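# Put the black pot upright inside the middle upper cabinet

## Task

Set the black pot standing upright on the floor of the middle upper cabinet, pushed in deep enough that the cabinet doors would be able to close. Leave everything else undisturbed. If the pot topples or ends up tilted, the task is failed.

## Robot and tools

ROBOT. The LinearBot has a base that can drive in any direction and a column roughly 1.7 m high. A carriage rides up and down the column, set by lift_m. It holds two identical six-joint arms, each ending in a two-finger gripper. Each arm base sits about 0.57 m + lift_m above the floor, and some carriage parts hang about 0.15 m lower. A hand can reach 0.78 m from its shoulder but only about 0.38 m below its arm base. A hand is about 0.16 m long and 0.1 m wide, or 0.14 m with the fingers open. The wrist camera sticks out 0.11 m to one side of joint 6's axis. Fingertips narrow to about 0.005 m thick along the closing direction and 0.02 m wide. Parked, joints 1 to 6 read 0, 0.05, 0.05, 1.45, 0, 0, and with both arms parked the robot takes up about 0.85 m sideways by 0.65 m front to back.

CAMERAS. carriage_camera is fixed on the carriage, facing forward and tilted about 20 degrees down. left_wrist_camera and right_wrist_camera look out beyond the fingertips. The carriage camera and parked fingertips sit up to about 0.45 m above the arm bases. All images are 672x504.

FRAMES. Distances are in metres. Base frame: origin on the floor below the base centre, x ahead, y to the left, z up. left_hand and right_hand report, in this frame, the point halfway between the finger pads. quat_wxyz is the rotation from base axes to hand axes. The hand's z axis runs along the fingers and they open along its y axis. A hand pointing straight up with joints 1, 5 and 6 at 0 reads (1, 0, 0, 0). The odometry frame is the base frame as it was at the scene's start. base_odometry counts wheel rotation only, so slip shows up as travel. Heading is in rad, left positive, from -3.142 to 3.142. After turns or long sideways moves the real heading can be off by a degree or two.

move. Optional arguments: base, joints, speeds, min_time_s, cameras. Calling it with no action just reports the full state and images. Motions in one call begin together and may finish at different times.
- base: exactly one key, each a relative offset from where the base last measured itself in a report. translate_m drives straight, forward positive, -2 to 2 m. strafe_m moves sideways, left positive, -2 to 2 m. rotate_rad turns in place, counter-clockwise positive, -6.3 to 6.3 rad.
- joints: absolute targets keyed by name; omit any you don't want to change. Ranges, with the tolerance for done: lift_m 0 to 1 m (±0.004). For each side (left_ or right_): joint1_rad -2.617 to 3.054 (±0.02) swings the arm about the vertical, 0 ahead, positive left. joint2_rad 0 to 3.141 (±0.105) is the shoulder: 0 upper arm level pointing back, 1.57 vertical, 3.14 level pointing forward. joint3_rad 0 to 3.141 (±0.06) is the elbow: 0 folded, 3.14 straight. joint4_rad -1.57 to 1.57 (±0.04) is wrist pitch: 0 hand in line with the forearm, positive lifts the fingertips. joint5_rad -1.57 to 1.57 (±0.025) is wrist yaw, positive swings the fingertips to the right (opposite to joint 1). joint6_rad -2.094 to 2.094 (±0.02) rolls the hand about the finger direction, positive clockwise seen from the forearm. gripper_m 0 to 0.093 m (±0.004) is the pad gap.
- speeds: top speeds for this call only. translate_m and strafe_m 0.02 to 0.5 m/s, rotate_rad 0.05 to 1.57 rad/s, lift_m 0.08 to 0.25 m/s. The top of each range is the default.
- min_time_s: 0.1 to 8 s, the shortest time each arm and gripper motion may take. It smooths arm paths; without it a move of 0.1 m or more can wander a few cm off the straight line.
- cameras: list of camera names, or "all"; omitted or null gives all, [] gives none. An unknown name or key makes the call invalid. A value outside its range gets the call refused, and then the remaining move, wait and finished_scene calls in that reply are skipped, as they are after a stop.

wait takes seconds (0 to 10) plus cameras and only reports. zoom_image takes camera and region [x0, y0, x1, y1] in pixels from the top-left, at most 504 by 504, and only works on a camera present in the latest images. finished_scene takes scene, the current scene's number, and cannot be undone; the pot must stay in place without the robot.

RESULTS. pictures lists the cameras in image order; images can lag the state slightly. move reads done or the worst status. base_status and joint_status: done (for the base, wheels turned the full amount even if slipping); off_target (rested short, may keep pushing); contact_stop or time_out (old target dropped, holds in place); not_followed (the arm's targets were withheld by the collision check, e.g. arms nearly touching; it may keep retrying); limit_stop_at_motor_heat. on_its_own lists actions you didn't command, with "held at" giving targets. motor_effort is percent of maximum, positive toward higher values, bracket = peak in the last action; readings carry sizeable error. If lift effort keeps dropping while lowering, a hand or load is resting on something. Joint torques in N m, joints 1 to 3 wrap at ±28. A gripper holding something hard reads up to 0.005 m below its width; shut on nothing it reads 0.000 to 0.002. Release by commanding well above the reading. Hand readings tend to sit above the real hand, more at long reach, and a level hand with 1 kg droops 7 to 25 cm. Quiet lines are left out of results.

CAUTIONS. Thinking time lets the scene run on with the last command held. Arms have no contact stop and keep pushing, then snap to target when freed. Drives don't notice arms. After a stopped drive, back off about 0.2 m the way you came. Never reverse under a table edge. The robot tips easily with a high carriage, stretched or loaded arms, pushing, or sudden stops; only images reveal leaning. Don't let the arms strike or press each other. Stretched or loaded arms heat up: at 75 °C a MOTOR HOT line appears, and at 100 °C the arm goes limp for 30 to 60 s or longer (OVER-TEMPERATURE FAULT); park to cool. Avoid drops, releasing moving items, slams and hard pushes. Loose objects may occasionally get nudged.

Each tool is called after ">>>" as name(argument=value, ...) on one line, values as JSON.

## Session

>>> move()

>>> zoom_image(camera="carriage_camera", region=[100, 150, 560, 330])

Scene clock: 0.00 s.
Joint torques (N m): no reading
base_odometry: x=+0.000 y=+0.000 heading=+0.000
base_status: not commanded
joint_positions: lift_m=+0.300 left_joint1_rad=-0.007 left_joint2_rad=+0.044 left_joint3_rad=+0.027 left_joint4_rad=+1.460 left_joint5_rad=-0.018 left_joint6_rad=+0.017 left_gripper_m=+0.09396 right_joint1_rad=-0.002 right_joint2_rad=+0.059 right_joint3_rad=+0.042 right_joint4_rad=+1.500 right_joint5_rad=+0.048 right_joint6_rad=-0.029 right_gripper_m=+0.09396
joint_status: not commanded
motor_effort: lift_m=+23 drive_wheels=-2
left_hand: x=+0.2562 y=+0.3063 z=+1.2991 quat_wxyz=(+0.998, -0.008, +0.064, +0.006) (m; base frame)
right_hand: x=+0.2467 y=-0.3118 z=+1.3037 quat_wxyz=(+0.999, +0.023, +0.044, -0.017) (m; base frame)
pictures: carriage_camera, left_wrist_camera, right_wrist_camera

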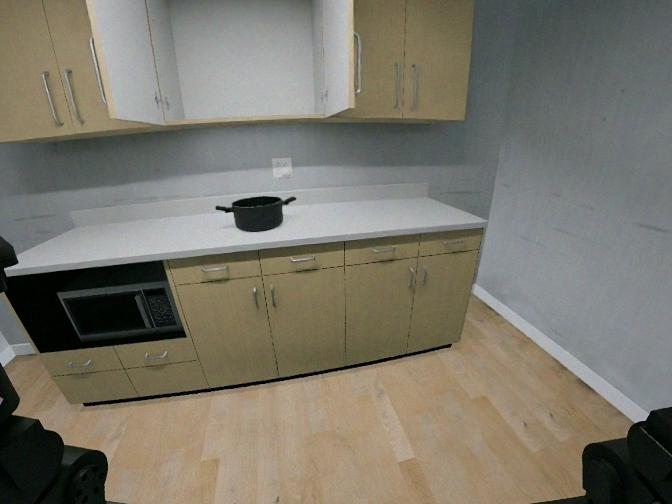

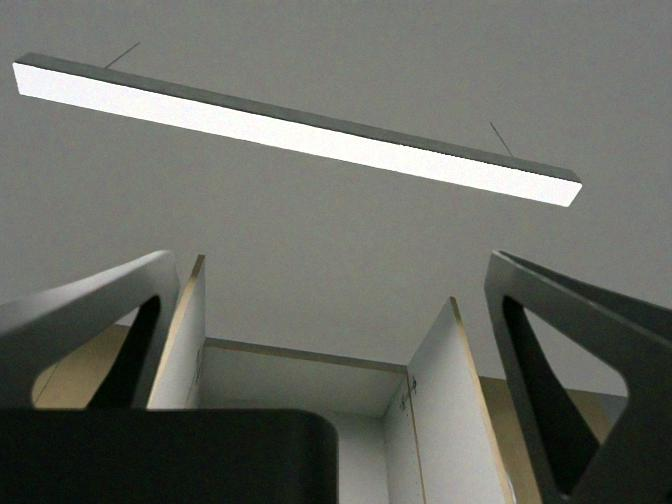

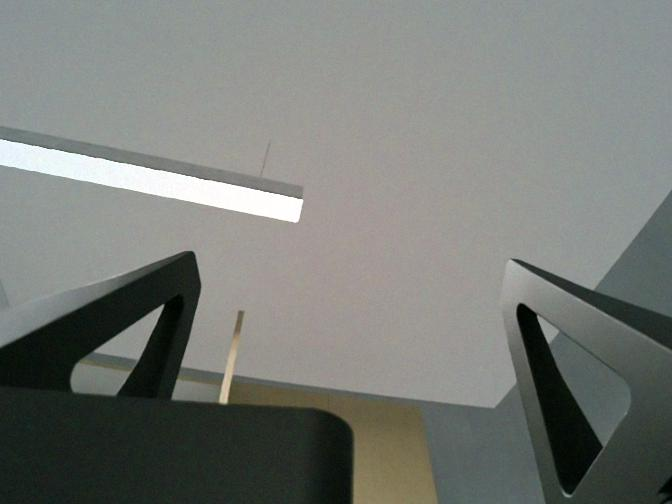

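Scaled by 1.096 from the camera's 672x504 image, which has a finer 960x720 frame.

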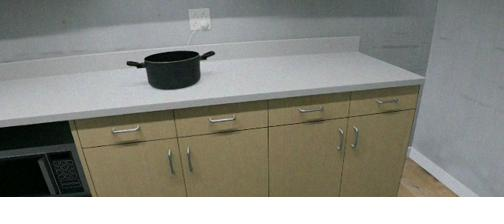

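>>> zoom_image(camera="carriage_camera", region=[180, 180, 340, 280])

>>> zoom_image(camera="carriage_camera", region=[380, 170, 520, 270])

>>> zoom_image(camera="carriage_camera", region=[0, 180, 160, 290])

>>> zoom_image(camera="carriage_camera", region=[70, 0, 380, 140])

Scaled by 3.150 from the camera's 672x504 image, which has a finer 960x720 frame.

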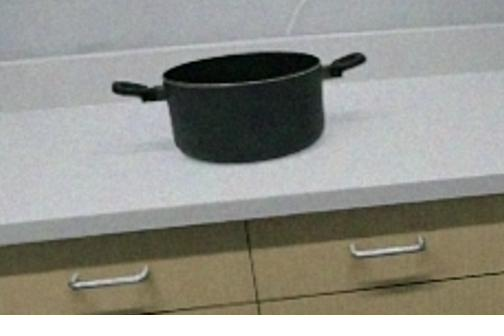

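Scaled by 3.600 from the camera's 672x504 image, which has a finer 960x720 frame.

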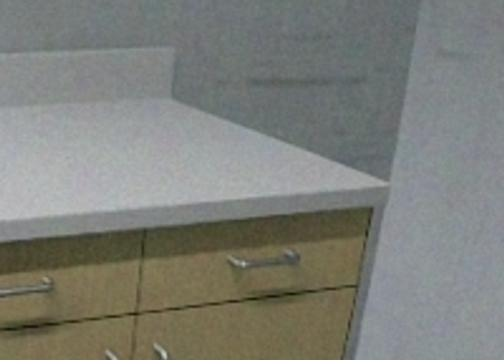

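Scaled by 3.150 from the camera's 672x504 image, which has a finer 960x720 frame.

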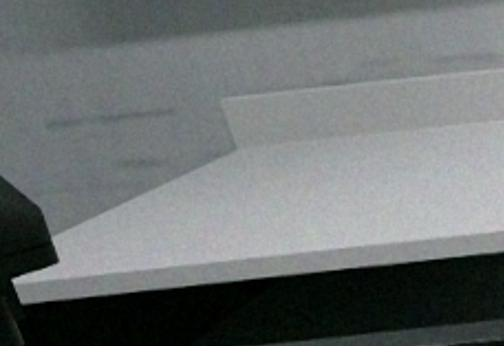

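Scaled by 1.626 from the camera's 672x504 image, which has a finer 960x720 frame.

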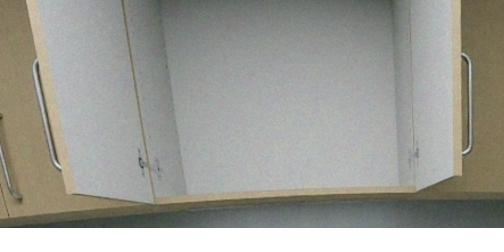

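>>> move(base={"rotate_rad": 0.231}, joints={"lift_m": 0.6}, cameras=["carriage_camera"])

>>> zoom_image(camera="carriage_camera", region=[180, 180, 400, 320])

>>> zoom_image(camera="carriage_camera", region=[0, 180, 180, 350])

>>> zoom_image(camera="carriage_camera", region=[460, 180, 672, 350])

Scene clock: 11.73 s.
Joint torques (N m): left_arm=[-0.1 4.59 5.63 -0.14 0.05 0.05] | right_arm=[-0.14 4.52 5.11 -0.33 -0.06 -0.02]
move: done
base_odometry: x=+0.000 y=+0.000 heading=+0.231
base_status: done
joint_positions: lift_m=+0.600 left_joint1_rad=-0.007 left_joint2_rad=+0.044 left_joint3_rad=+0.027 left_joint4_rad=+1.460 left_joint5_rad=-0.018 left_joint6_rad=+0.017 left_gripper_m=+0.09396 right_joint1_rad=-0.002 right_joint2_rad=+0.059 right_joint3_rad=+0.042 right_joint4_rad=+1.501 right_joint5_rad=+0.048 right_joint6_rad=-0.029 right_gripper_m=+0.09396
joint_status: all done
motor_effort: lift_m=+23(28) drive_wheels=-6(10)
left_hand: x=+0.2562 y=+0.3063 z=+1.5990 quat_wxyz=(+0.998, -0.008, +0.064, +0.006) (m; base frame)
right_hand: x=+0.2465 y=-0.3118 z=+1.6036 quat_wxyz=(+0.999, +0.023, +0.044, -0.017) (m; base frame)
pictures: carriage_camera

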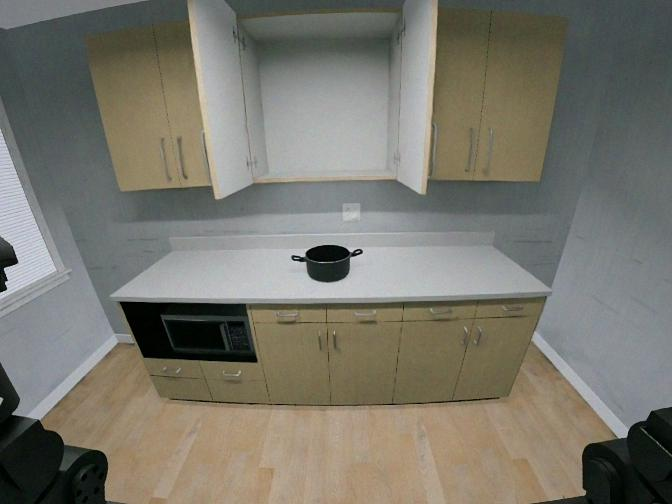

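Scaled by 2.291 from the camera's 672x504 image, which has a finer 960x720 frame.

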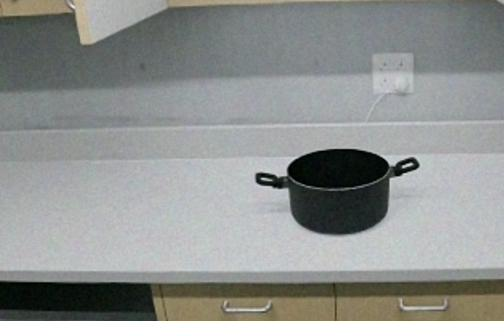

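Scaled by 2.800 from the camera's 672x504 image, which has a finer 960x720 frame.

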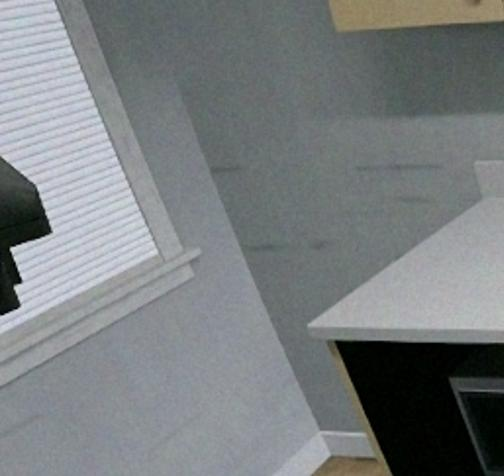

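Scaled by 2.377 from the camera's 672x504 image, which has a finer 960x720 frame.

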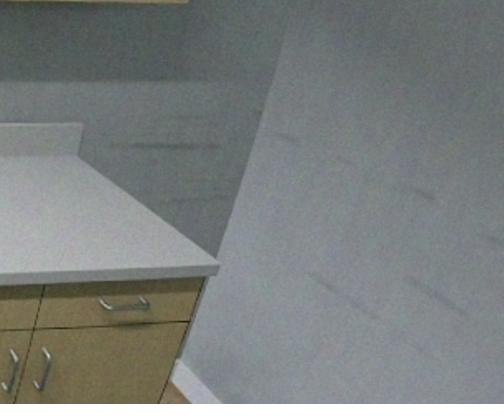

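>>> move(base={"strafe_m": 0.055}, joints={"lift_m": 0.195, "left_joint1_rad": -0.377, "left_joint2_rad": 1.80, "left_joint3_rad": 1.217, "left_joint4_rad": 0.63, "left_joint5_rad": -0.385, "left_joint6_rad": -1.31, "right_joint1_rad": 0.333, "right_joint2_rad": 1.979, "right_joint3_rad": 1.46, "right_joint4_rad": 0.56, "right_joint5_rad": 0.342, "right_joint6_rad": 1.33, "left_gripper_m": 0.093, "right_gripper_m": 0.093}, min_time_s=2.5, cameras=["carriage_camera"])

>>> move(base={"translate_m": 0.46}, speeds={"translate_m": 0.3})

Scene clock: 19.43 s.
Joint torques (N m): left_arm=[-0.59 -10.89 9.58 2.21 -0.08 -0.01] | right_arm=[0.23 -12.03 9.06 2.01 0.17 0.06]
move: done
base_odometry: x=-0.013 y=+0.054 heading=+0.232
base_status: done
joint_positions: lift_m=+0.195 left_joint1_rad=-0.371 left_joint2_rad=+1.796 left_joint3_rad=+1.187 left_joint4_rad=+0.636 left_joint5_rad=-0.371 left_joint6_rad=-1.297 left_gripper_m=+0.09312 right_joint1_rad=+0.329 right_joint2_rad=+1.981 right_joint3_rad=+1.424 right_joint4_rad=+0.557 right_joint5_rad=+0.326 right_joint6_rad=+1.314 right_gripper_m=+0.09312
joint_status: all done
motor_effort: lift_m=+21(21) drive_wheels=-7(11)
left_hand: x=+0.7562 y=+0.1626 z=+1.0555 quat_wxyz=(+0.568, -0.424, +0.555, -0.435) (m; base frame)
right_hand: x=+0.8100 y=-0.1610 z=+1.0465 quat_wxyz=(+0.559, +0.431, +0.560, +0.433) (m; base frame)
pictures: carriage_camera

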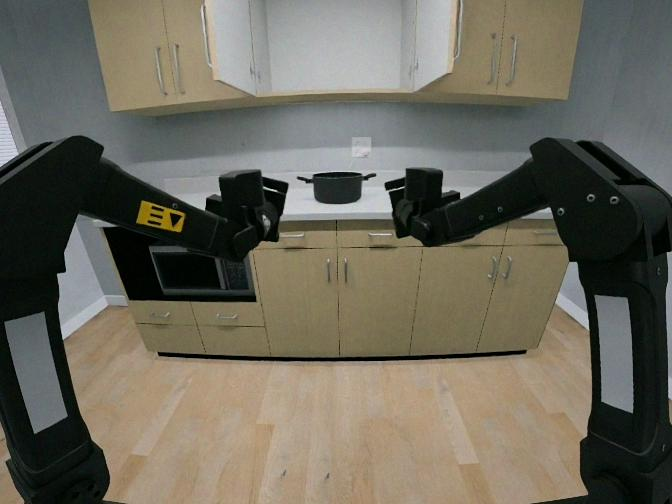

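Scene clock: 22.53 s.
Joint torques (N m): left_arm=[-0.5 -10.92 9.58 2.23 -0.06 -0.03] | right_arm=[0.21 -11.9 9.1 2.05 0.13 0.06]
move: done
base_odometry: x=+0.435 y=+0.160 heading=+0.232
base_status: done
joint_positions: lift_m=+0.195 left_joint1_rad=-0.372 left_joint2_rad=+1.796 left_joint3_rad=+1.187 left_joint4_rad=+0.632 left_joint5_rad=-0.374 left_joint6_rad=-1.298 left_gripper_m=+0.09312 right_joint1_rad=+0.330 right_joint2_rad=+1.981 right_joint3_rad=+1.424 right_joint4_rad=+0.553 right_joint5_rad=+0.329 right_joint6_rad=+1.316 right_gripper_m=+0.09312
motor_effort: lift_m=+21(21) drive_wheels=-5(9)
left_hand: x=+0.7562 y=+0.1628 z=+1.0547 quat_wxyz=(+0.568, -0.426, +0.555, -0.434) (m; base frame)
right_hand: x=+0.8099 y=-0.1613 z=+1.0456 quat_wxyz=(+0.559, +0.433, +0.561, +0.432) (m; base frame)
pictures: carriage_camera, left_wrist_camera, right_wrist_camera

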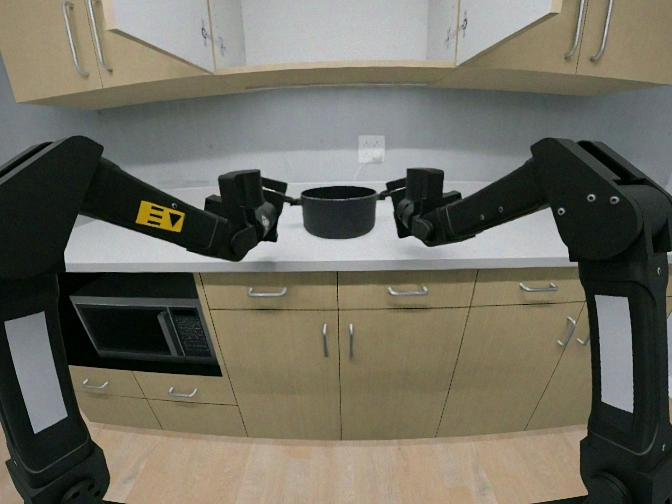

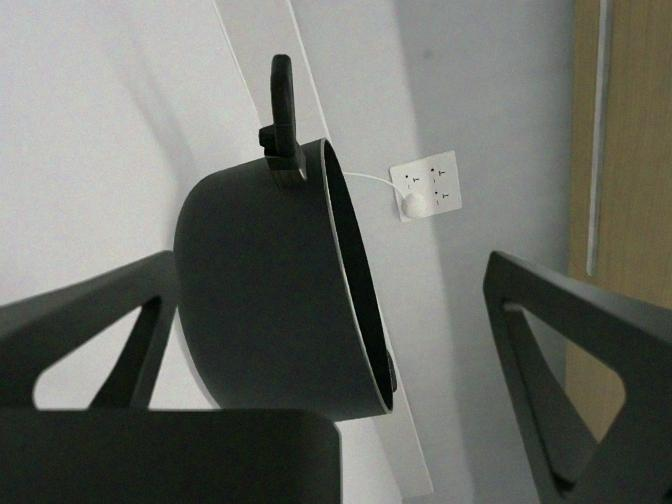

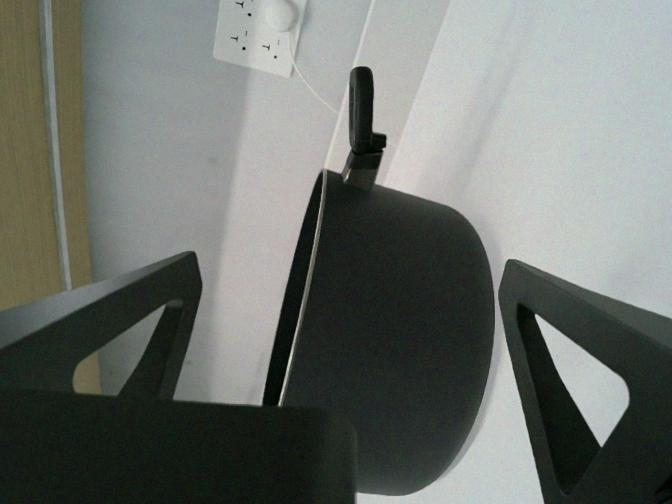

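>>> move(base={"translate_m": 0.115}, speeds={"translate_m": 0.15}, joints={"lift_m": 0.176, "left_joint3_rad": 1.205, "right_joint3_rad": 1.472}, cameras=["left_wrist_camera", "right_wrist_camera"])

Scene clock: 26.53 s.
Joint torques (N m): left_arm=[-0.51 -12 8.39 2.37 -0.08 -0.02] | right_arm=[0.03 -12.74 8.5 2.11 0.12 0.06]
move: done
base_odometry: x=+0.547 y=+0.186 heading=+0.233
base_status: done
joint_positions: lift_m=+0.176 left_joint1_rad=-0.373 left_joint2_rad=+1.805 left_joint3_rad=+1.189 left_joint4_rad=+0.620 left_joint5_rad=-0.375 left_joint6_rad=-1.299 left_gripper_m=+0.09312 right_joint1_rad=+0.331 right_joint2_rad=+1.988 right_joint3_rad=+1.444 right_joint4_rad=+0.547 right_joint5_rad=+0.330 right_joint6_rad=+1.317 right_gripper_m=+0.09312
joint_status: all done
motor_effort: lift_m=+21(22) drive_wheels=-5(11)
left_hand: x=+0.7576 y=+0.1618 z=+1.0290 quat_wxyz=(+0.564, -0.428, +0.561, -0.428) (m; base frame)
right_hand: x=+0.8122 y=-0.1597 z=+1.0306 quat_wxyz=(+0.560, +0.432, +0.558, +0.434) (m; base frame)
pictures: left_wrist_camera, right_wrist_camera

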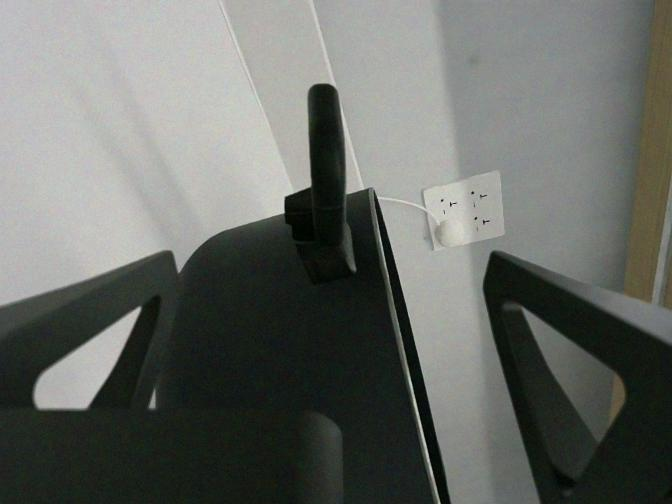

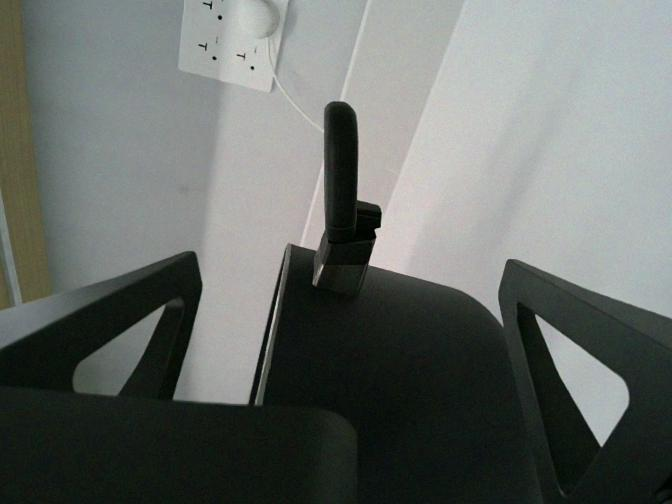

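>>> move(base={"translate_m": 0.05}, speeds={"translate_m": 0.12}, cameras=["left_wrist_camera", "right_wrist_camera"])

Scene clock: 28.73 s.
Joint torques (N m): left_arm=[-0.4 -11.89 8.35 2.38 -0.04 -0.03] | right_arm=[0.08 -12.64 8.49 2.1 0.11 0.07]
move: done
base_odometry: x=+0.595 y=+0.198 heading=+0.233
base_status: done
joint_positions: lift_m=+0.176 left_joint1_rad=-0.373 left_joint2_rad=+1.805 left_joint3_rad=+1.189 left_joint4_rad=+0.620 left_joint5_rad=-0.376 left_joint6_rad=-1.299 left_gripper_m=+0.09312 right_joint1_rad=+0.332 right_joint2_rad=+1.988 right_joint3_rad=+1.444 right_joint4_rad=+0.547 right_joint5_rad=+0.331 right_joint6_rad=+1.317 right_gripper_m=+0.09312
motor_effort: lift_m=+21(21) drive_wheels=-6(10)
left_hand: x=+0.7576 y=+0.1617 z=+1.0290 quat_wxyz=(+0.564, -0.428, +0.561, -0.428) (m; base frame)
right_hand: x=+0.8121 y=-0.1595 z=+1.0307 quat_wxyz=(+0.560, +0.432, +0.558, +0.434) (m; base frame)
pictures: left_wrist_camera, right_wrist_camera

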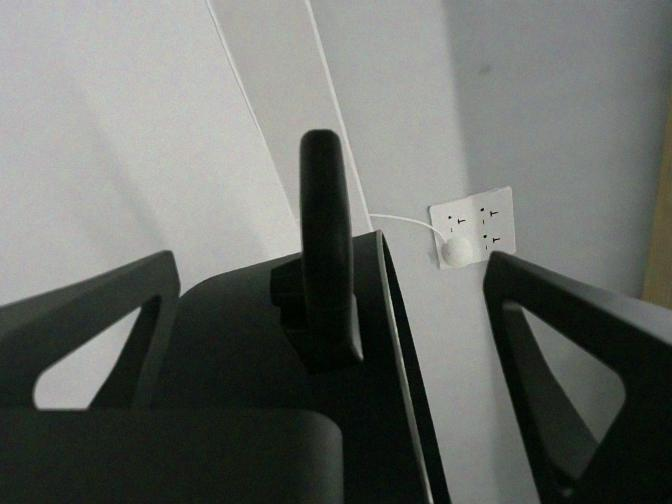

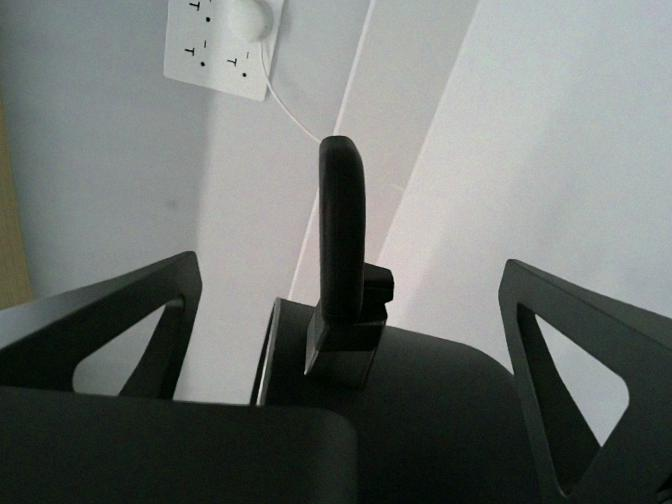

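>>> move(base={"translate_m": 0.018}, speeds={"translate_m": 0.1}, cameras=[])

>>> move(joints={"left_gripper_m": 0.02, "right_gripper_m": 0.02}, min_time_s=0.9, cameras=["left_wrist_camera", "right_wrist_camera"])

Scene clock: 30.67 s.
Joint torques (N m): left_arm=[-0.43 -11.9 8.4 2.37 -0.04 -0.02] | right_arm=[0.06 -12.77 8.39 2.14 0.11 0.04]
move: done
base_odometry: x=+0.613 y=+0.203 heading=+0.234
base_status: done
joint_positions: lift_m=+0.176 left_joint1_rad=-0.373 left_joint2_rad=+1.805 left_joint3_rad=+1.189 left_joint4_rad=+0.620 left_joint5_rad=-0.377 left_joint6_rad=-1.299 left_gripper_m=+0.09312 right_joint1_rad=+0.331 right_joint2_rad=+1.988 right_joint3_rad=+1.444 right_joint4_rad=+0.547 right_joint5_rad=+0.331 right_joint6_rad=+1.317 right_gripper_m=+0.09312
motor_effort: lift_m=+21(21) drive_wheels=-6(10)
left_hand: x=+0.7576 y=+0.1618 z=+1.0290 quat_wxyz=(+0.565, -0.428, +0.561, -0.428) (m; base frame)
right_hand: x=+0.8122 y=-0.1598 z=+1.0306 quat_wxyz=(+0.560, +0.432, +0.558, +0.434) (m; base frame)
pictures: none

Scene clock: 31.87 s.
Joint torques (N m): left_arm=[-0.51 -12 8.29 2.65 0.05 0.02] | right_arm=[-0.03 -13.2 8.13 2.24 0.06 -0.3]
move: done
base_odometry: x=+0.613 y=+0.203 heading=+0.234
joint_positions: lift_m=+0.176 left_joint1_rad=-0.373 left_joint2_rad=+1.806 left_joint3_rad=+1.189 left_joint4_rad=+0.596 left_joint5_rad=-0.386 left_joint6_rad=-1.302 left_gripper_m=+0.02173 right_joint1_rad=+0.331 right_joint2_rad=+1.992 right_joint3_rad=+1.449 right_joint4_rad=+0.537 right_joint5_rad=+0.337 right_joint6_rad=+1.349 right_gripper_m=+0.02143
joint_status: all done
motor_effort: lift_m=+21(21) drive_wheels=-5(6)
left_hand: x=+0.7577 y=+0.1638 z=+1.0229 quat_wxyz=(+0.562, -0.434, +0.567, -0.418) (m; base frame)
right_hand: x=+0.8131 y=-0.1605 z=+1.0281 quat_wxyz=(+0.552, +0.444, +0.553, +0.438) (m; base frame)
pictures: left_wrist_camera, right_wrist_camera

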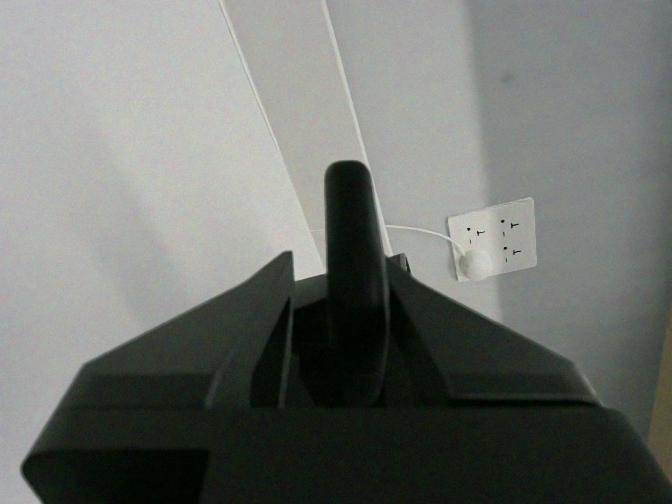

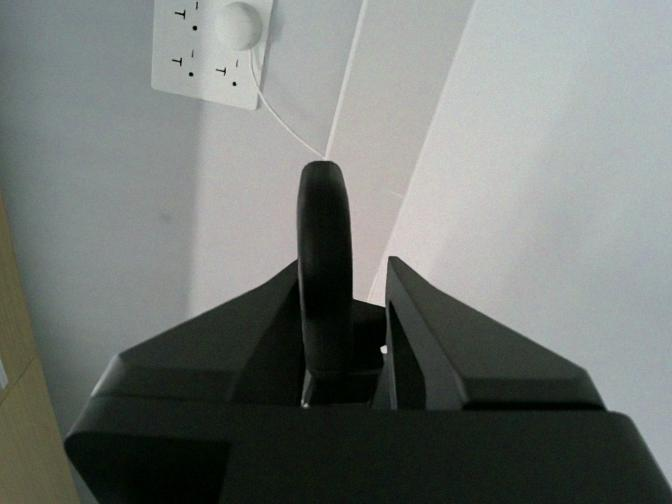

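>>> move(joints={"left_gripper_m": 0.06, "right_gripper_m": 0.06}, min_time_s=0.5, cameras=[])

>>> move(base={"translate_m": -0.008}, joints={"left_joint1_rad": -0.352, "left_joint5_rad": -0.362, "right_joint1_rad": 0.309, "right_joint5_rad": 0.318}, min_time_s=0.7, cameras=["left_wrist_camera", "right_wrist_camera"])

Scene clock: 36.53 s.
Joint torques (N m): left_arm=[-0.5 -11.97 8.39 2.58 0.06 0.01] | right_arm=[-0.01 -13.23 8.18 2.2 0.06 -0.25]
move: done
base_odometry: x=+0.613 y=+0.203 heading=+0.234
joint_positions: lift_m=+0.176 left_joint1_rad=-0.373 left_joint2_rad=+1.806 left_joint3_rad=+1.189 left_joint4_rad=+0.604 left_joint5_rad=-0.386 left_joint6_rad=-1.302 left_gripper_m=+0.05990 right_joint1_rad=+0.331 right_joint2_rad=+1.992 right_joint3_rad=+1.449 right_joint4_rad=+0.538 right_joint5_rad=+0.337 right_joint6_rad=+1.345 right_gripper_m=+0.05990
joint_status: all done
motor_effort: lift_m=+21(21) drive_wheels=-5(5)
left_hand: x=+0.7578 y=+0.1638 z=+1.0247 quat_wxyz=(+0.563, -0.433, +0.564, -0.421) (m; base frame)
right_hand: x=+0.8131 y=-0.1605 z=+1.0284 quat_wxyz=(+0.553, +0.443, +0.554, +0.437) (m; base frame)
pictures: none

Scene clock: 37.53 s.
Joint torques (N m): left_arm=[0.38 -11.99 8.34 2.52 0.17 0] | right_arm=[-0.28 -13.18 8.2 2.19 -0.16 -0.28]
move: done
base_odometry: x=+0.605 y=+0.201 heading=+0.234
base_status: done
joint_positions: lift_m=+0.176 left_joint1_rad=-0.357 left_joint2_rad=+1.806 left_joint3_rad=+1.189 left_joint4_rad=+0.607 left_joint5_rad=-0.376 left_joint6_rad=-1.302 left_gripper_m=+0.05991 right_joint1_rad=+0.312 right_joint2_rad=+1.992 right_joint3_rad=+1.449 right_joint4_rad=+0.541 right_joint5_rad=+0.333 right_joint6_rad=+1.345 right_gripper_m=+0.05990
joint_status: all done
motor_effort: lift_m=+21(21) drive_wheels=+0(12)
left_hand: x=+0.7599 y=+0.1704 z=+1.0254 quat_wxyz=(+0.565, -0.435, +0.562, -0.420) (m; base frame)
right_hand: x=+0.8158 y=-0.1711 z=+1.0291 quat_wxyz=(+0.557, +0.446, +0.549, +0.434) (m; base frame)
pictures: left_wrist_camera, right_wrist_camera

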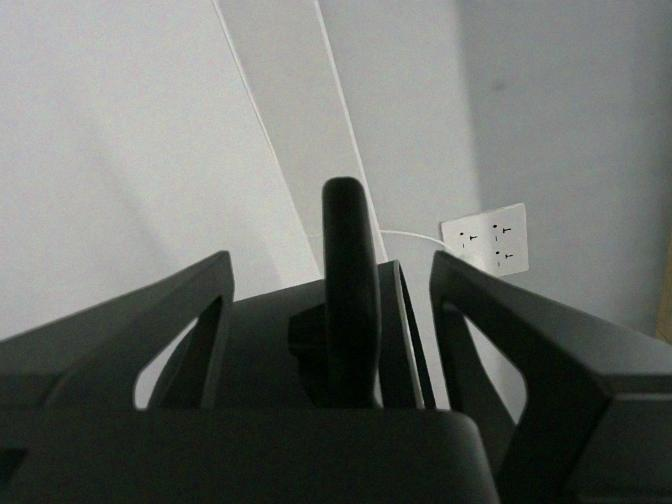

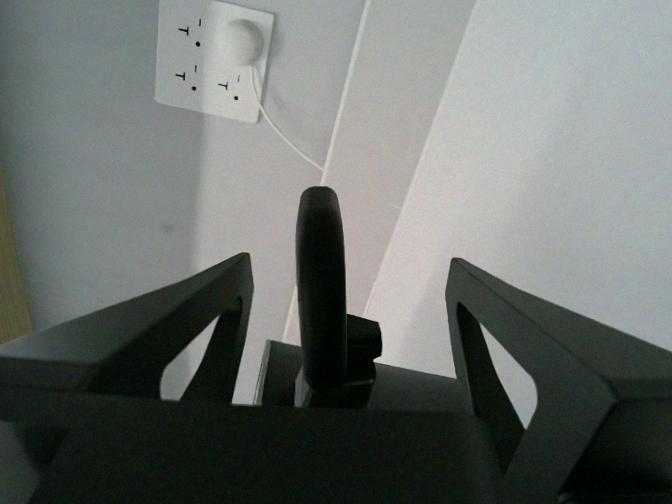

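>>> move(joints={"lift_m": 0.184}, cameras=[])

>>> move(joints={"left_gripper_m": 0.017, "right_gripper_m": 0.017}, min_time_s=0.8, cameras=["left_wrist_camera", "right_wrist_camera"])

Scene clock: 39.07 s.
Joint torques (N m): left_arm=[0.42 -12.01 8.25 2.41 0.15 0.02] | right_arm=[-0.43 -13.04 8.2 2.12 -0.17 -0.25]
move: done
base_odometry: x=+0.605 y=+0.201 heading=+0.234
joint_positions: lift_m=+0.184 left_joint1_rad=-0.357 left_joint2_rad=+1.807 left_joint3_rad=+1.189 left_joint4_rad=+0.618 left_joint5_rad=-0.374 left_joint6_rad=-1.302 left_gripper_m=+0.05991 right_joint1_rad=+0.312 right_joint2_rad=+1.992 right_joint3_rad=+1.450 right_joint4_rad=+0.548 right_joint5_rad=+0.331 right_joint6_rad=+1.344 right_gripper_m=+0.05990
joint_status: all done
motor_effort: lift_m=+23(28) drive_wheels=-4(5)
left_hand: x=+0.7601 y=+0.1700 z=+1.0356 quat_wxyz=(+0.566, -0.433, +0.559, -0.424) (m; base frame)
right_hand: x=+0.8159 y=-0.1708 z=+1.0389 quat_wxyz=(+0.559, +0.445, +0.547, +0.437) (m; base frame)
pictures: none

Scene clock: 40.17 s.
Joint torques (N m): left_arm=[0.4 -12.11 8.28 2.53 0.14 0.02] | right_arm=[-0.38 -13.31 8.05 2.12 -0.17 -0.27]
move: done
base_odometry: x=+0.605 y=+0.201 heading=+0.234
joint_positions: lift_m=+0.184 left_joint1_rad=-0.357 left_joint2_rad=+1.807 left_joint3_rad=+1.189 left_joint4_rad=+0.608 left_joint5_rad=-0.374 left_joint6_rad=-1.302 left_gripper_m=+0.01712 right_joint1_rad=+0.312 right_joint2_rad=+1.992 right_joint3_rad=+1.450 right_joint4_rad=+0.547 right_joint5_rad=+0.331 right_joint6_rad=+1.344 right_gripper_m=+0.01712
joint_status: all done
motor_effort: lift_m=+23(23) drive_wheels=+0(4)
left_hand: x=+0.7601 y=+0.1700 z=+1.0334 quat_wxyz=(+0.564, -0.434, +0.562, -0.421) (m; base frame)
right_hand: x=+0.8159 y=-0.1708 z=+1.0388 quat_wxyz=(+0.559, +0.445, +0.547, +0.436) (m; base frame)
pictures: left_wrist_camera, right_wrist_camera

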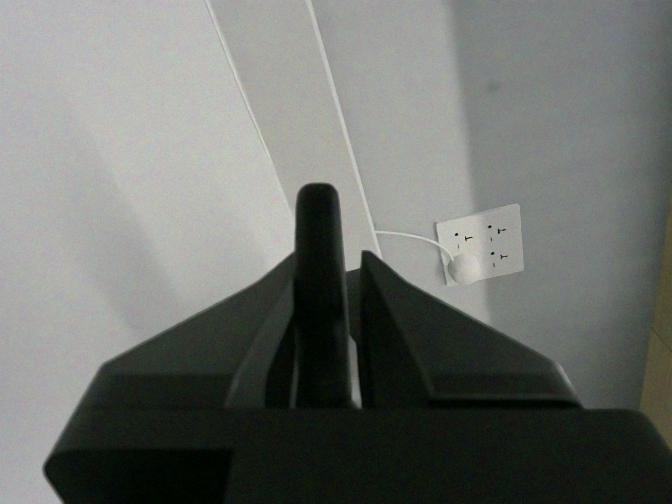

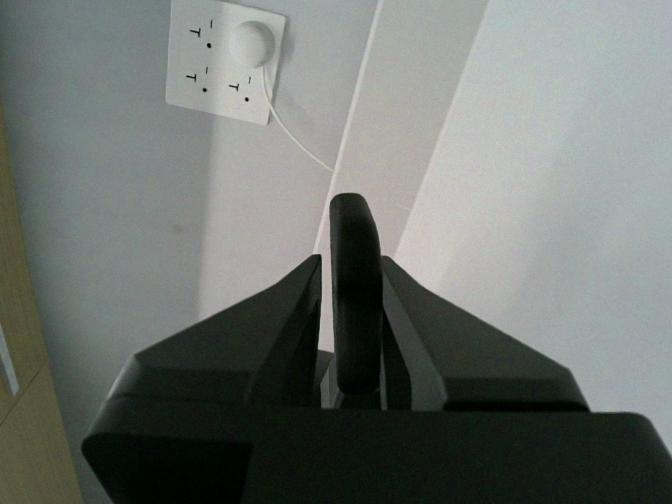

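>>> move(joints={"left_gripper_m": 0.0, "right_gripper_m": 0.0}, min_time_s=0.8, cameras=["left_wrist_camera", "right_wrist_camera"])

Scene clock: 41.73 s.
Joint torques (N m): left_arm=[0.32 -12.18 8.28 2.62 0.14 0.33] | right_arm=[-0.35 -13.16 8.1 2.21 -0.14 0]
move: off_target
base_odometry: x=+0.605 y=+0.201 heading=+0.234
joint_positions: lift_m=+0.184 left_joint1_rad=-0.356 left_joint2_rad=+1.807 left_joint3_rad=+1.189 left_joint4_rad=+0.599 left_joint5_rad=-0.374 left_joint6_rad=-1.331 left_gripper_m=+0.00960 right_joint1_rad=+0.312 right_joint2_rad=+1.992 right_joint3_rad=+1.450 right_joint4_rad=+0.537 right_joint5_rad=+0.331 right_joint6_rad=+1.322 right_gripper_m=+0.01036
joint_status: left_gripper_m off_target (ended at +0.00962, target +0.00000); right_gripper_m off_target (ended at +0.01038, target +0.00000)
motor_effort: lift_m=+23(23) drive_wheels=-2(2)
left_hand: x=+0.7602 y=+0.1704 z=+1.0312 quat_wxyz=(+0.557, -0.443, +0.558, -0.426) (m; base frame)
right_hand: x=+0.8160 y=-0.1710 z=+1.0364 quat_wxyz=(+0.561, +0.440, +0.555, +0.427) (m; base frame)
pictures: left_wrist_camera, right_wrist_camera

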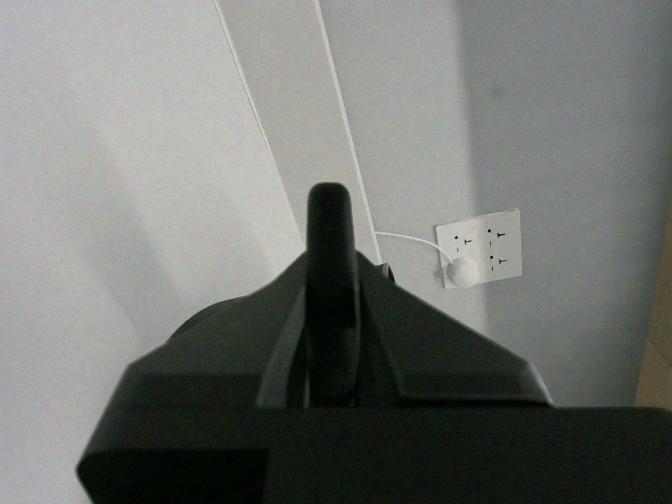

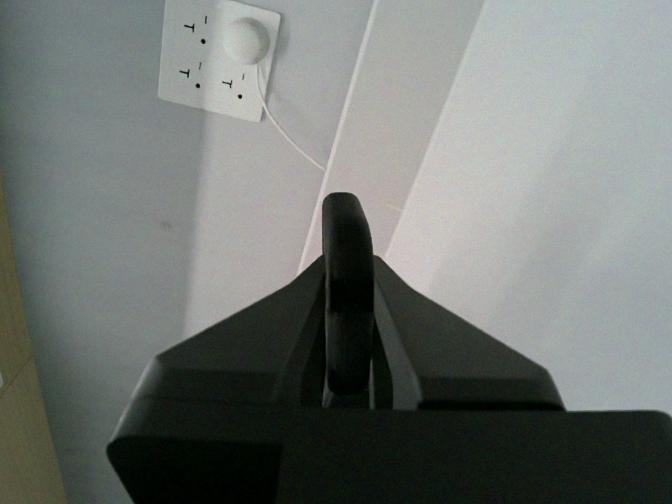

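>>> move(joints={"lift_m": 0.265, "left_joint2_rad": 1.755, "left_joint3_rad": 1.218, "left_joint4_rad": 0.785, "right_joint2_rad": 1.93, "right_joint3_rad": 1.485, "right_joint4_rad": 0.71}, speeds={"lift_m": 0.1}, min_time_s=1.0, cameras=["carriage_camera"])

Scene clock: 48.30 s.
Joint torques (N m): left_arm=[0.2 -17.7 9.74 4.32 0.13 0.34] | right_arm=[-0.27 -19.86 9.25 3.86 -0.13 -0.17]
move: off_target
base_odometry: x=+0.605 y=+0.201 heading=+0.234
joint_positions: lift_m=+0.265 left_joint1_rad=-0.355 left_joint2_rad=+1.816 left_joint3_rad=+1.186 left_joint4_rad=+0.603 left_joint5_rad=-0.374 left_joint6_rad=-1.332 left_gripper_m=+0.00959 right_joint1_rad=+0.311 right_joint2_rad=+2.007 right_joint3_rad=+1.448 right_joint4_rad=+0.537 right_joint5_rad=+0.329 right_joint6_rad=+1.337 right_gripper_m=+0.01033
joint_status: left_joint4_rad off_target (ended at +0.603, target +0.785); right_joint4_rad off_target (ended at +0.537, target +0.710); the others done
motor_effort: lift_m=+25(28) drive_wheels=-1(4)
left_hand: x=+0.7614 y=+0.1706 z=+1.1061 quat_wxyz=(+0.555, -0.445, +0.561, -0.423) (m; base frame)
right_hand: x=+0.8182 y=-0.1705 z=+1.1073 quat_wxyz=(+0.555, +0.446, +0.558, +0.426) (m; base frame)
pictures: carriage_camera

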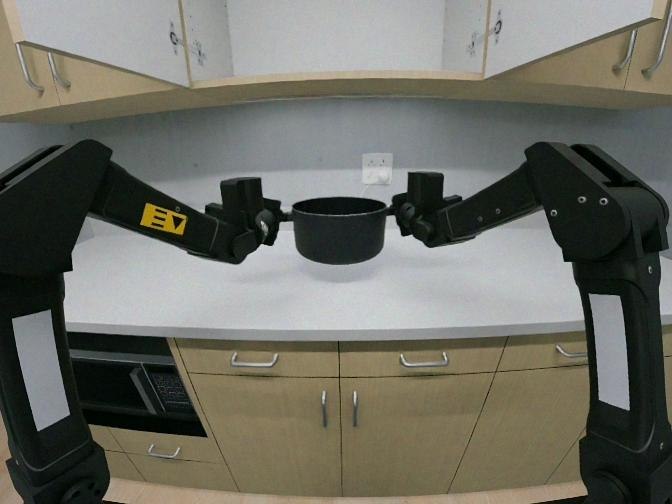

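>>> move(base={"translate_m": -0.18}, speeds={"translate_m": 0.15, "lift_m": 0.12}, joints={"lift_m": 0.40, "left_joint1_rad": -0.333, "left_joint2_rad": 1.853, "left_joint3_rad": 1.393, "left_joint4_rad": 0.71, "left_joint5_rad": -0.345, "right_joint1_rad": 0.292, "right_joint2_rad": 2.041, "right_joint3_rad": 1.701, "right_joint4_rad": 0.60, "right_joint5_rad": 0.301}, min_time_s=1.5, cameras=["carriage_camera"])

>>> move(joints={"lift_m": 0.78}, speeds={"lift_m": 0.2}, cameras=["carriage_camera"])

>>> zoom_image(camera="carriage_camera", region=[170, 150, 510, 340])

Scene clock: 51.40 s.
Joint torques (N m): left_arm=[0.18 -15.86 13.5 4.15 0.17 0.29] | right_arm=[-0.27 -17.36 12.85 3.74 -0.14 -0.11]
move: off_target
base_odometry: x=+0.430 y=+0.159 heading=+0.234
base_status: done
joint_positions: lift_m=+0.400 left_joint1_rad=-0.336 left_joint2_rad=+1.887 left_joint3_rad=+1.322 left_joint4_rad=+0.543 left_joint5_rad=-0.360 left_joint6_rad=-1.327 left_gripper_m=+0.00959 right_joint1_rad=+0.294 right_joint2_rad=+2.085 right_joint3_rad=+1.617 right_joint4_rad=+0.440 right_joint5_rad=+0.314 right_joint6_rad=+1.331 right_gripper_m=+0.01032
joint_status: left_joint3_rad off_target (ended at +1.322, target +1.393); left_joint4_rad off_target (ended at +0.543, target +0.710); right_joint3_rad off_target (ended at +1.617, target +1.701); right_joint4_rad off_target (ended at +0.440, target +0.600); the others done
motor_effort: lift_m=+25(29) drive_wheels=-4(11)
left_hand: x=+0.7864 y=+0.1710 z=+1.2527 quat_wxyz=(+0.558, -0.445, +0.559, -0.422) (m; base frame)
right_hand: x=+0.8438 y=-0.1708 z=+1.2539 quat_wxyz=(+0.555, +0.445, +0.561, +0.423) (m; base frame)
pictures: carriage_camera

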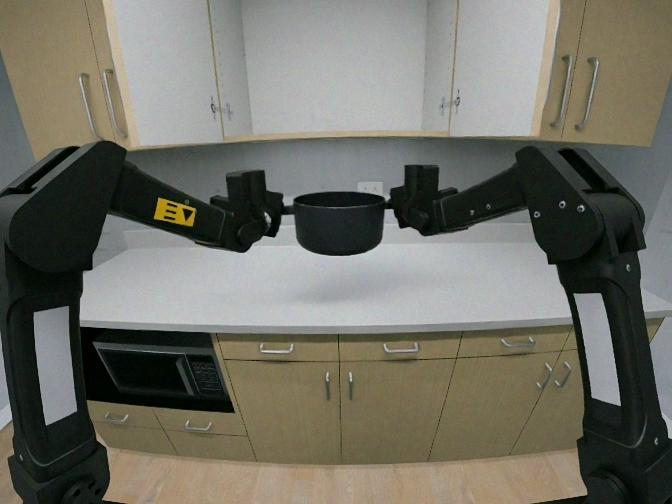

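Scene clock: 53.93 s.
Joint torques (N m): left_arm=[0.12 -17.47 12.38 4.19 0.17 0.32] | right_arm=[-0.12 -19.04 11.71 3.77 -0.12 -0.14]
move: done
base_odometry: x=+0.430 y=+0.159 heading=+0.234
joint_positions: lift_m=+0.780 left_joint1_rad=-0.334 left_joint2_rad=+1.901 left_joint3_rad=+1.334 left_joint4_rad=+0.540 left_joint5_rad=-0.360 left_joint6_rad=-1.330 left_gripper_m=+0.00959 right_joint1_rad=+0.292 right_joint2_rad=+2.101 right_joint3_rad=+1.631 right_joint4_rad=+0.439 right_joint5_rad=+0.312 right_joint6_rad=+1.334 right_gripper_m=+0.01032
joint_status: all done
motor_effort: lift_m=+24(30) drive_wheels=-3(4)
left_hand: x=+0.7898 y=+0.1707 z=+1.6301 quat_wxyz=(+0.557, -0.446, +0.560, -0.421) (m; base frame)
right_hand: x=+0.8476 y=-0.1711 z=+1.6307 quat_wxyz=(+0.554, +0.447, +0.561, +0.423) (m; base frame)
pictures: carriage_camera

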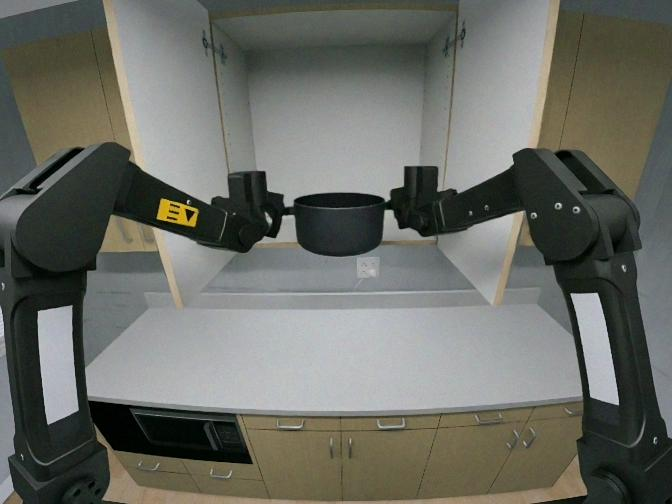

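Scaled by 1.482 from the camera's 672x504 image, which has a finer 960x720 frame.

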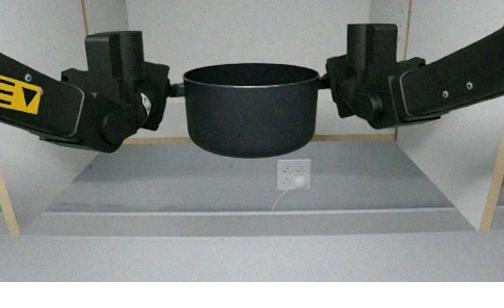

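>>> move(base={"translate_m": 0.25}, speeds={"translate_m": 0.15, "lift_m": 0.08}, joints={"lift_m": 0.725}, cameras=["carriage_camera"])

>>> zoom_image(camera="carriage_camera", region=[170, 150, 510, 340])

Scene clock: 58.00 s.
Joint torques (N m): left_arm=[-0.03 -17.73 12.4 4.25 0.15 0.34] | right_arm=[0.02 -19.36 11.66 3.84 -0.1 -0.16]
move: done
base_odometry: x=+0.673 y=+0.218 heading=+0.235
base_status: done
joint_positions: lift_m=+0.725 left_joint1_rad=-0.333 left_joint2_rad=+1.903 left_joint3_rad=+1.334 left_joint4_rad=+0.532 left_joint5_rad=-0.358 left_joint6_rad=-1.332 left_gripper_m=+0.00959 right_joint1_rad=+0.291 right_joint2_rad=+2.103 right_joint3_rad=+1.631 right_joint4_rad=+0.431 right_joint5_rad=+0.311 right_joint6_rad=+1.335 right_gripper_m=+0.01032
joint_status: all done
motor_effort: lift_m=+23(23) drive_wheels=-7(12)
left_hand: x=+0.7902 y=+0.1709 z=+1.5722 quat_wxyz=(+0.555, -0.448, +0.563, -0.419) (m; base frame)
right_hand: x=+0.8478 y=-0.1710 z=+1.5730 quat_wxyz=(+0.551, +0.448, +0.564, +0.421) (m; base frame)
pictures: carriage_camera

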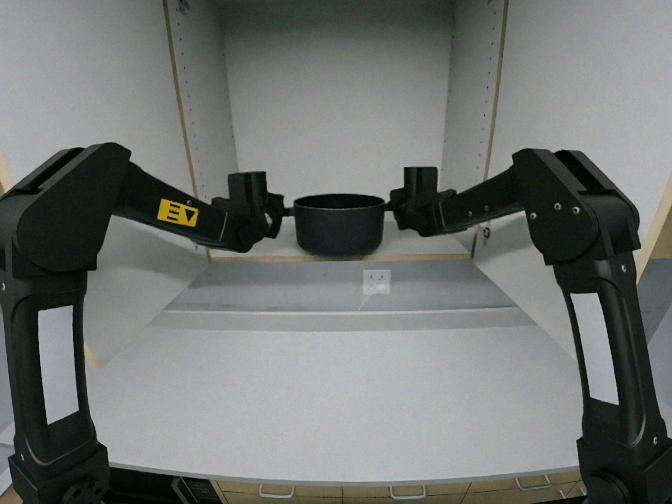

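Scaled by 1.482 from the camera's 672x504 image, which has a finer 960x720 frame.

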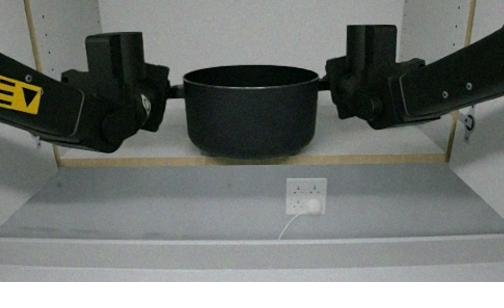

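>>> zoom_image(camera="carriage_camera", region=[200, 220, 300, 290])

>>> zoom_image(camera="carriage_camera", region=[380, 220, 480, 290])

Scaled by 5.040 from the camera's 672x504 image, which has a finer 960x720 frame.

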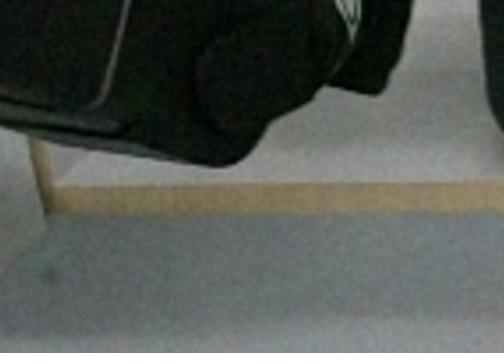

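Scaled by 5.040 from the camera's 672x504 image, which has a finer 960x720 frame.

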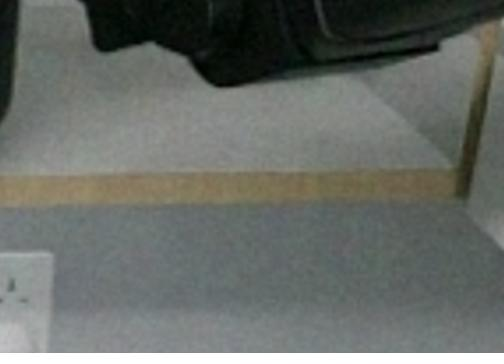

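>>> move(base={"translate_m": 0.125}, speeds={"translate_m": 0.1, "lift_m": 0.1}, joints={"lift_m": 0.755}, cameras=["carriage_camera"])

>>> zoom_image(camera="carriage_camera", region=[170, 180, 510, 330])

Scene clock: 64.93 s.
Joint torques (N m): left_arm=[-0.16 -17.65 12.37 4.26 0.14 0.35] | right_arm=[0.01 -19.36 11.77 3.81 -0.08 -0.18]
move: done
base_odometry: x=+0.794 y=+0.247 heading=+0.236
base_status: done
joint_positions: lift_m=+0.755 left_joint1_rad=-0.333 left_joint2_rad=+1.903 left_joint3_rad=+1.334 left_joint4_rad=+0.534 left_joint5_rad=-0.358 left_joint6_rad=-1.332 left_gripper_m=+0.00959 right_joint1_rad=+0.291 right_joint2_rad=+2.103 right_joint3_rad=+1.631 right_joint4_rad=+0.433 right_joint5_rad=+0.309 right_joint6_rad=+1.337 right_gripper_m=+0.01032
joint_status: all done
motor_effort: lift_m=+24(30) drive_wheels=+1(10)
left_hand: x=+0.7904 y=+0.1711 z=+1.6023 quat_wxyz=(+0.555, -0.448, +0.562, -0.420) (m; base frame)
right_hand: x=+0.8480 y=-0.1710 z=+1.6029 quat_wxyz=(+0.551, +0.448, +0.563, +0.422) (m; base frame)
pictures: carriage_camera

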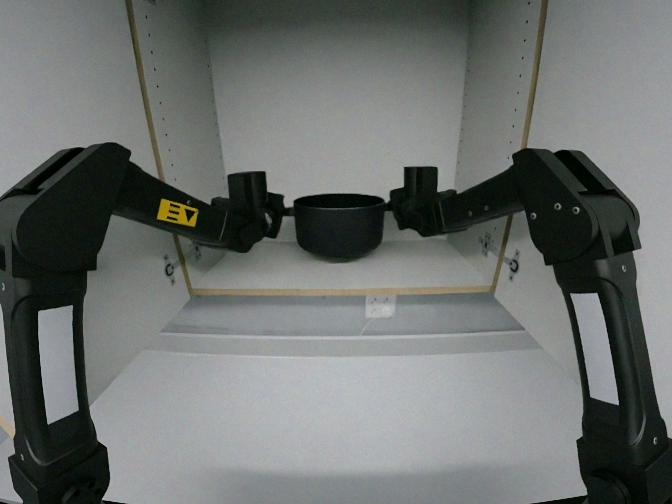

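Scaled by 1.482 from the camera's 672x504 image, which has a finer 960x720 frame.

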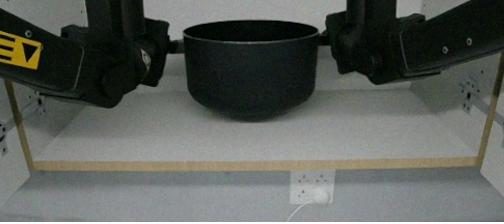

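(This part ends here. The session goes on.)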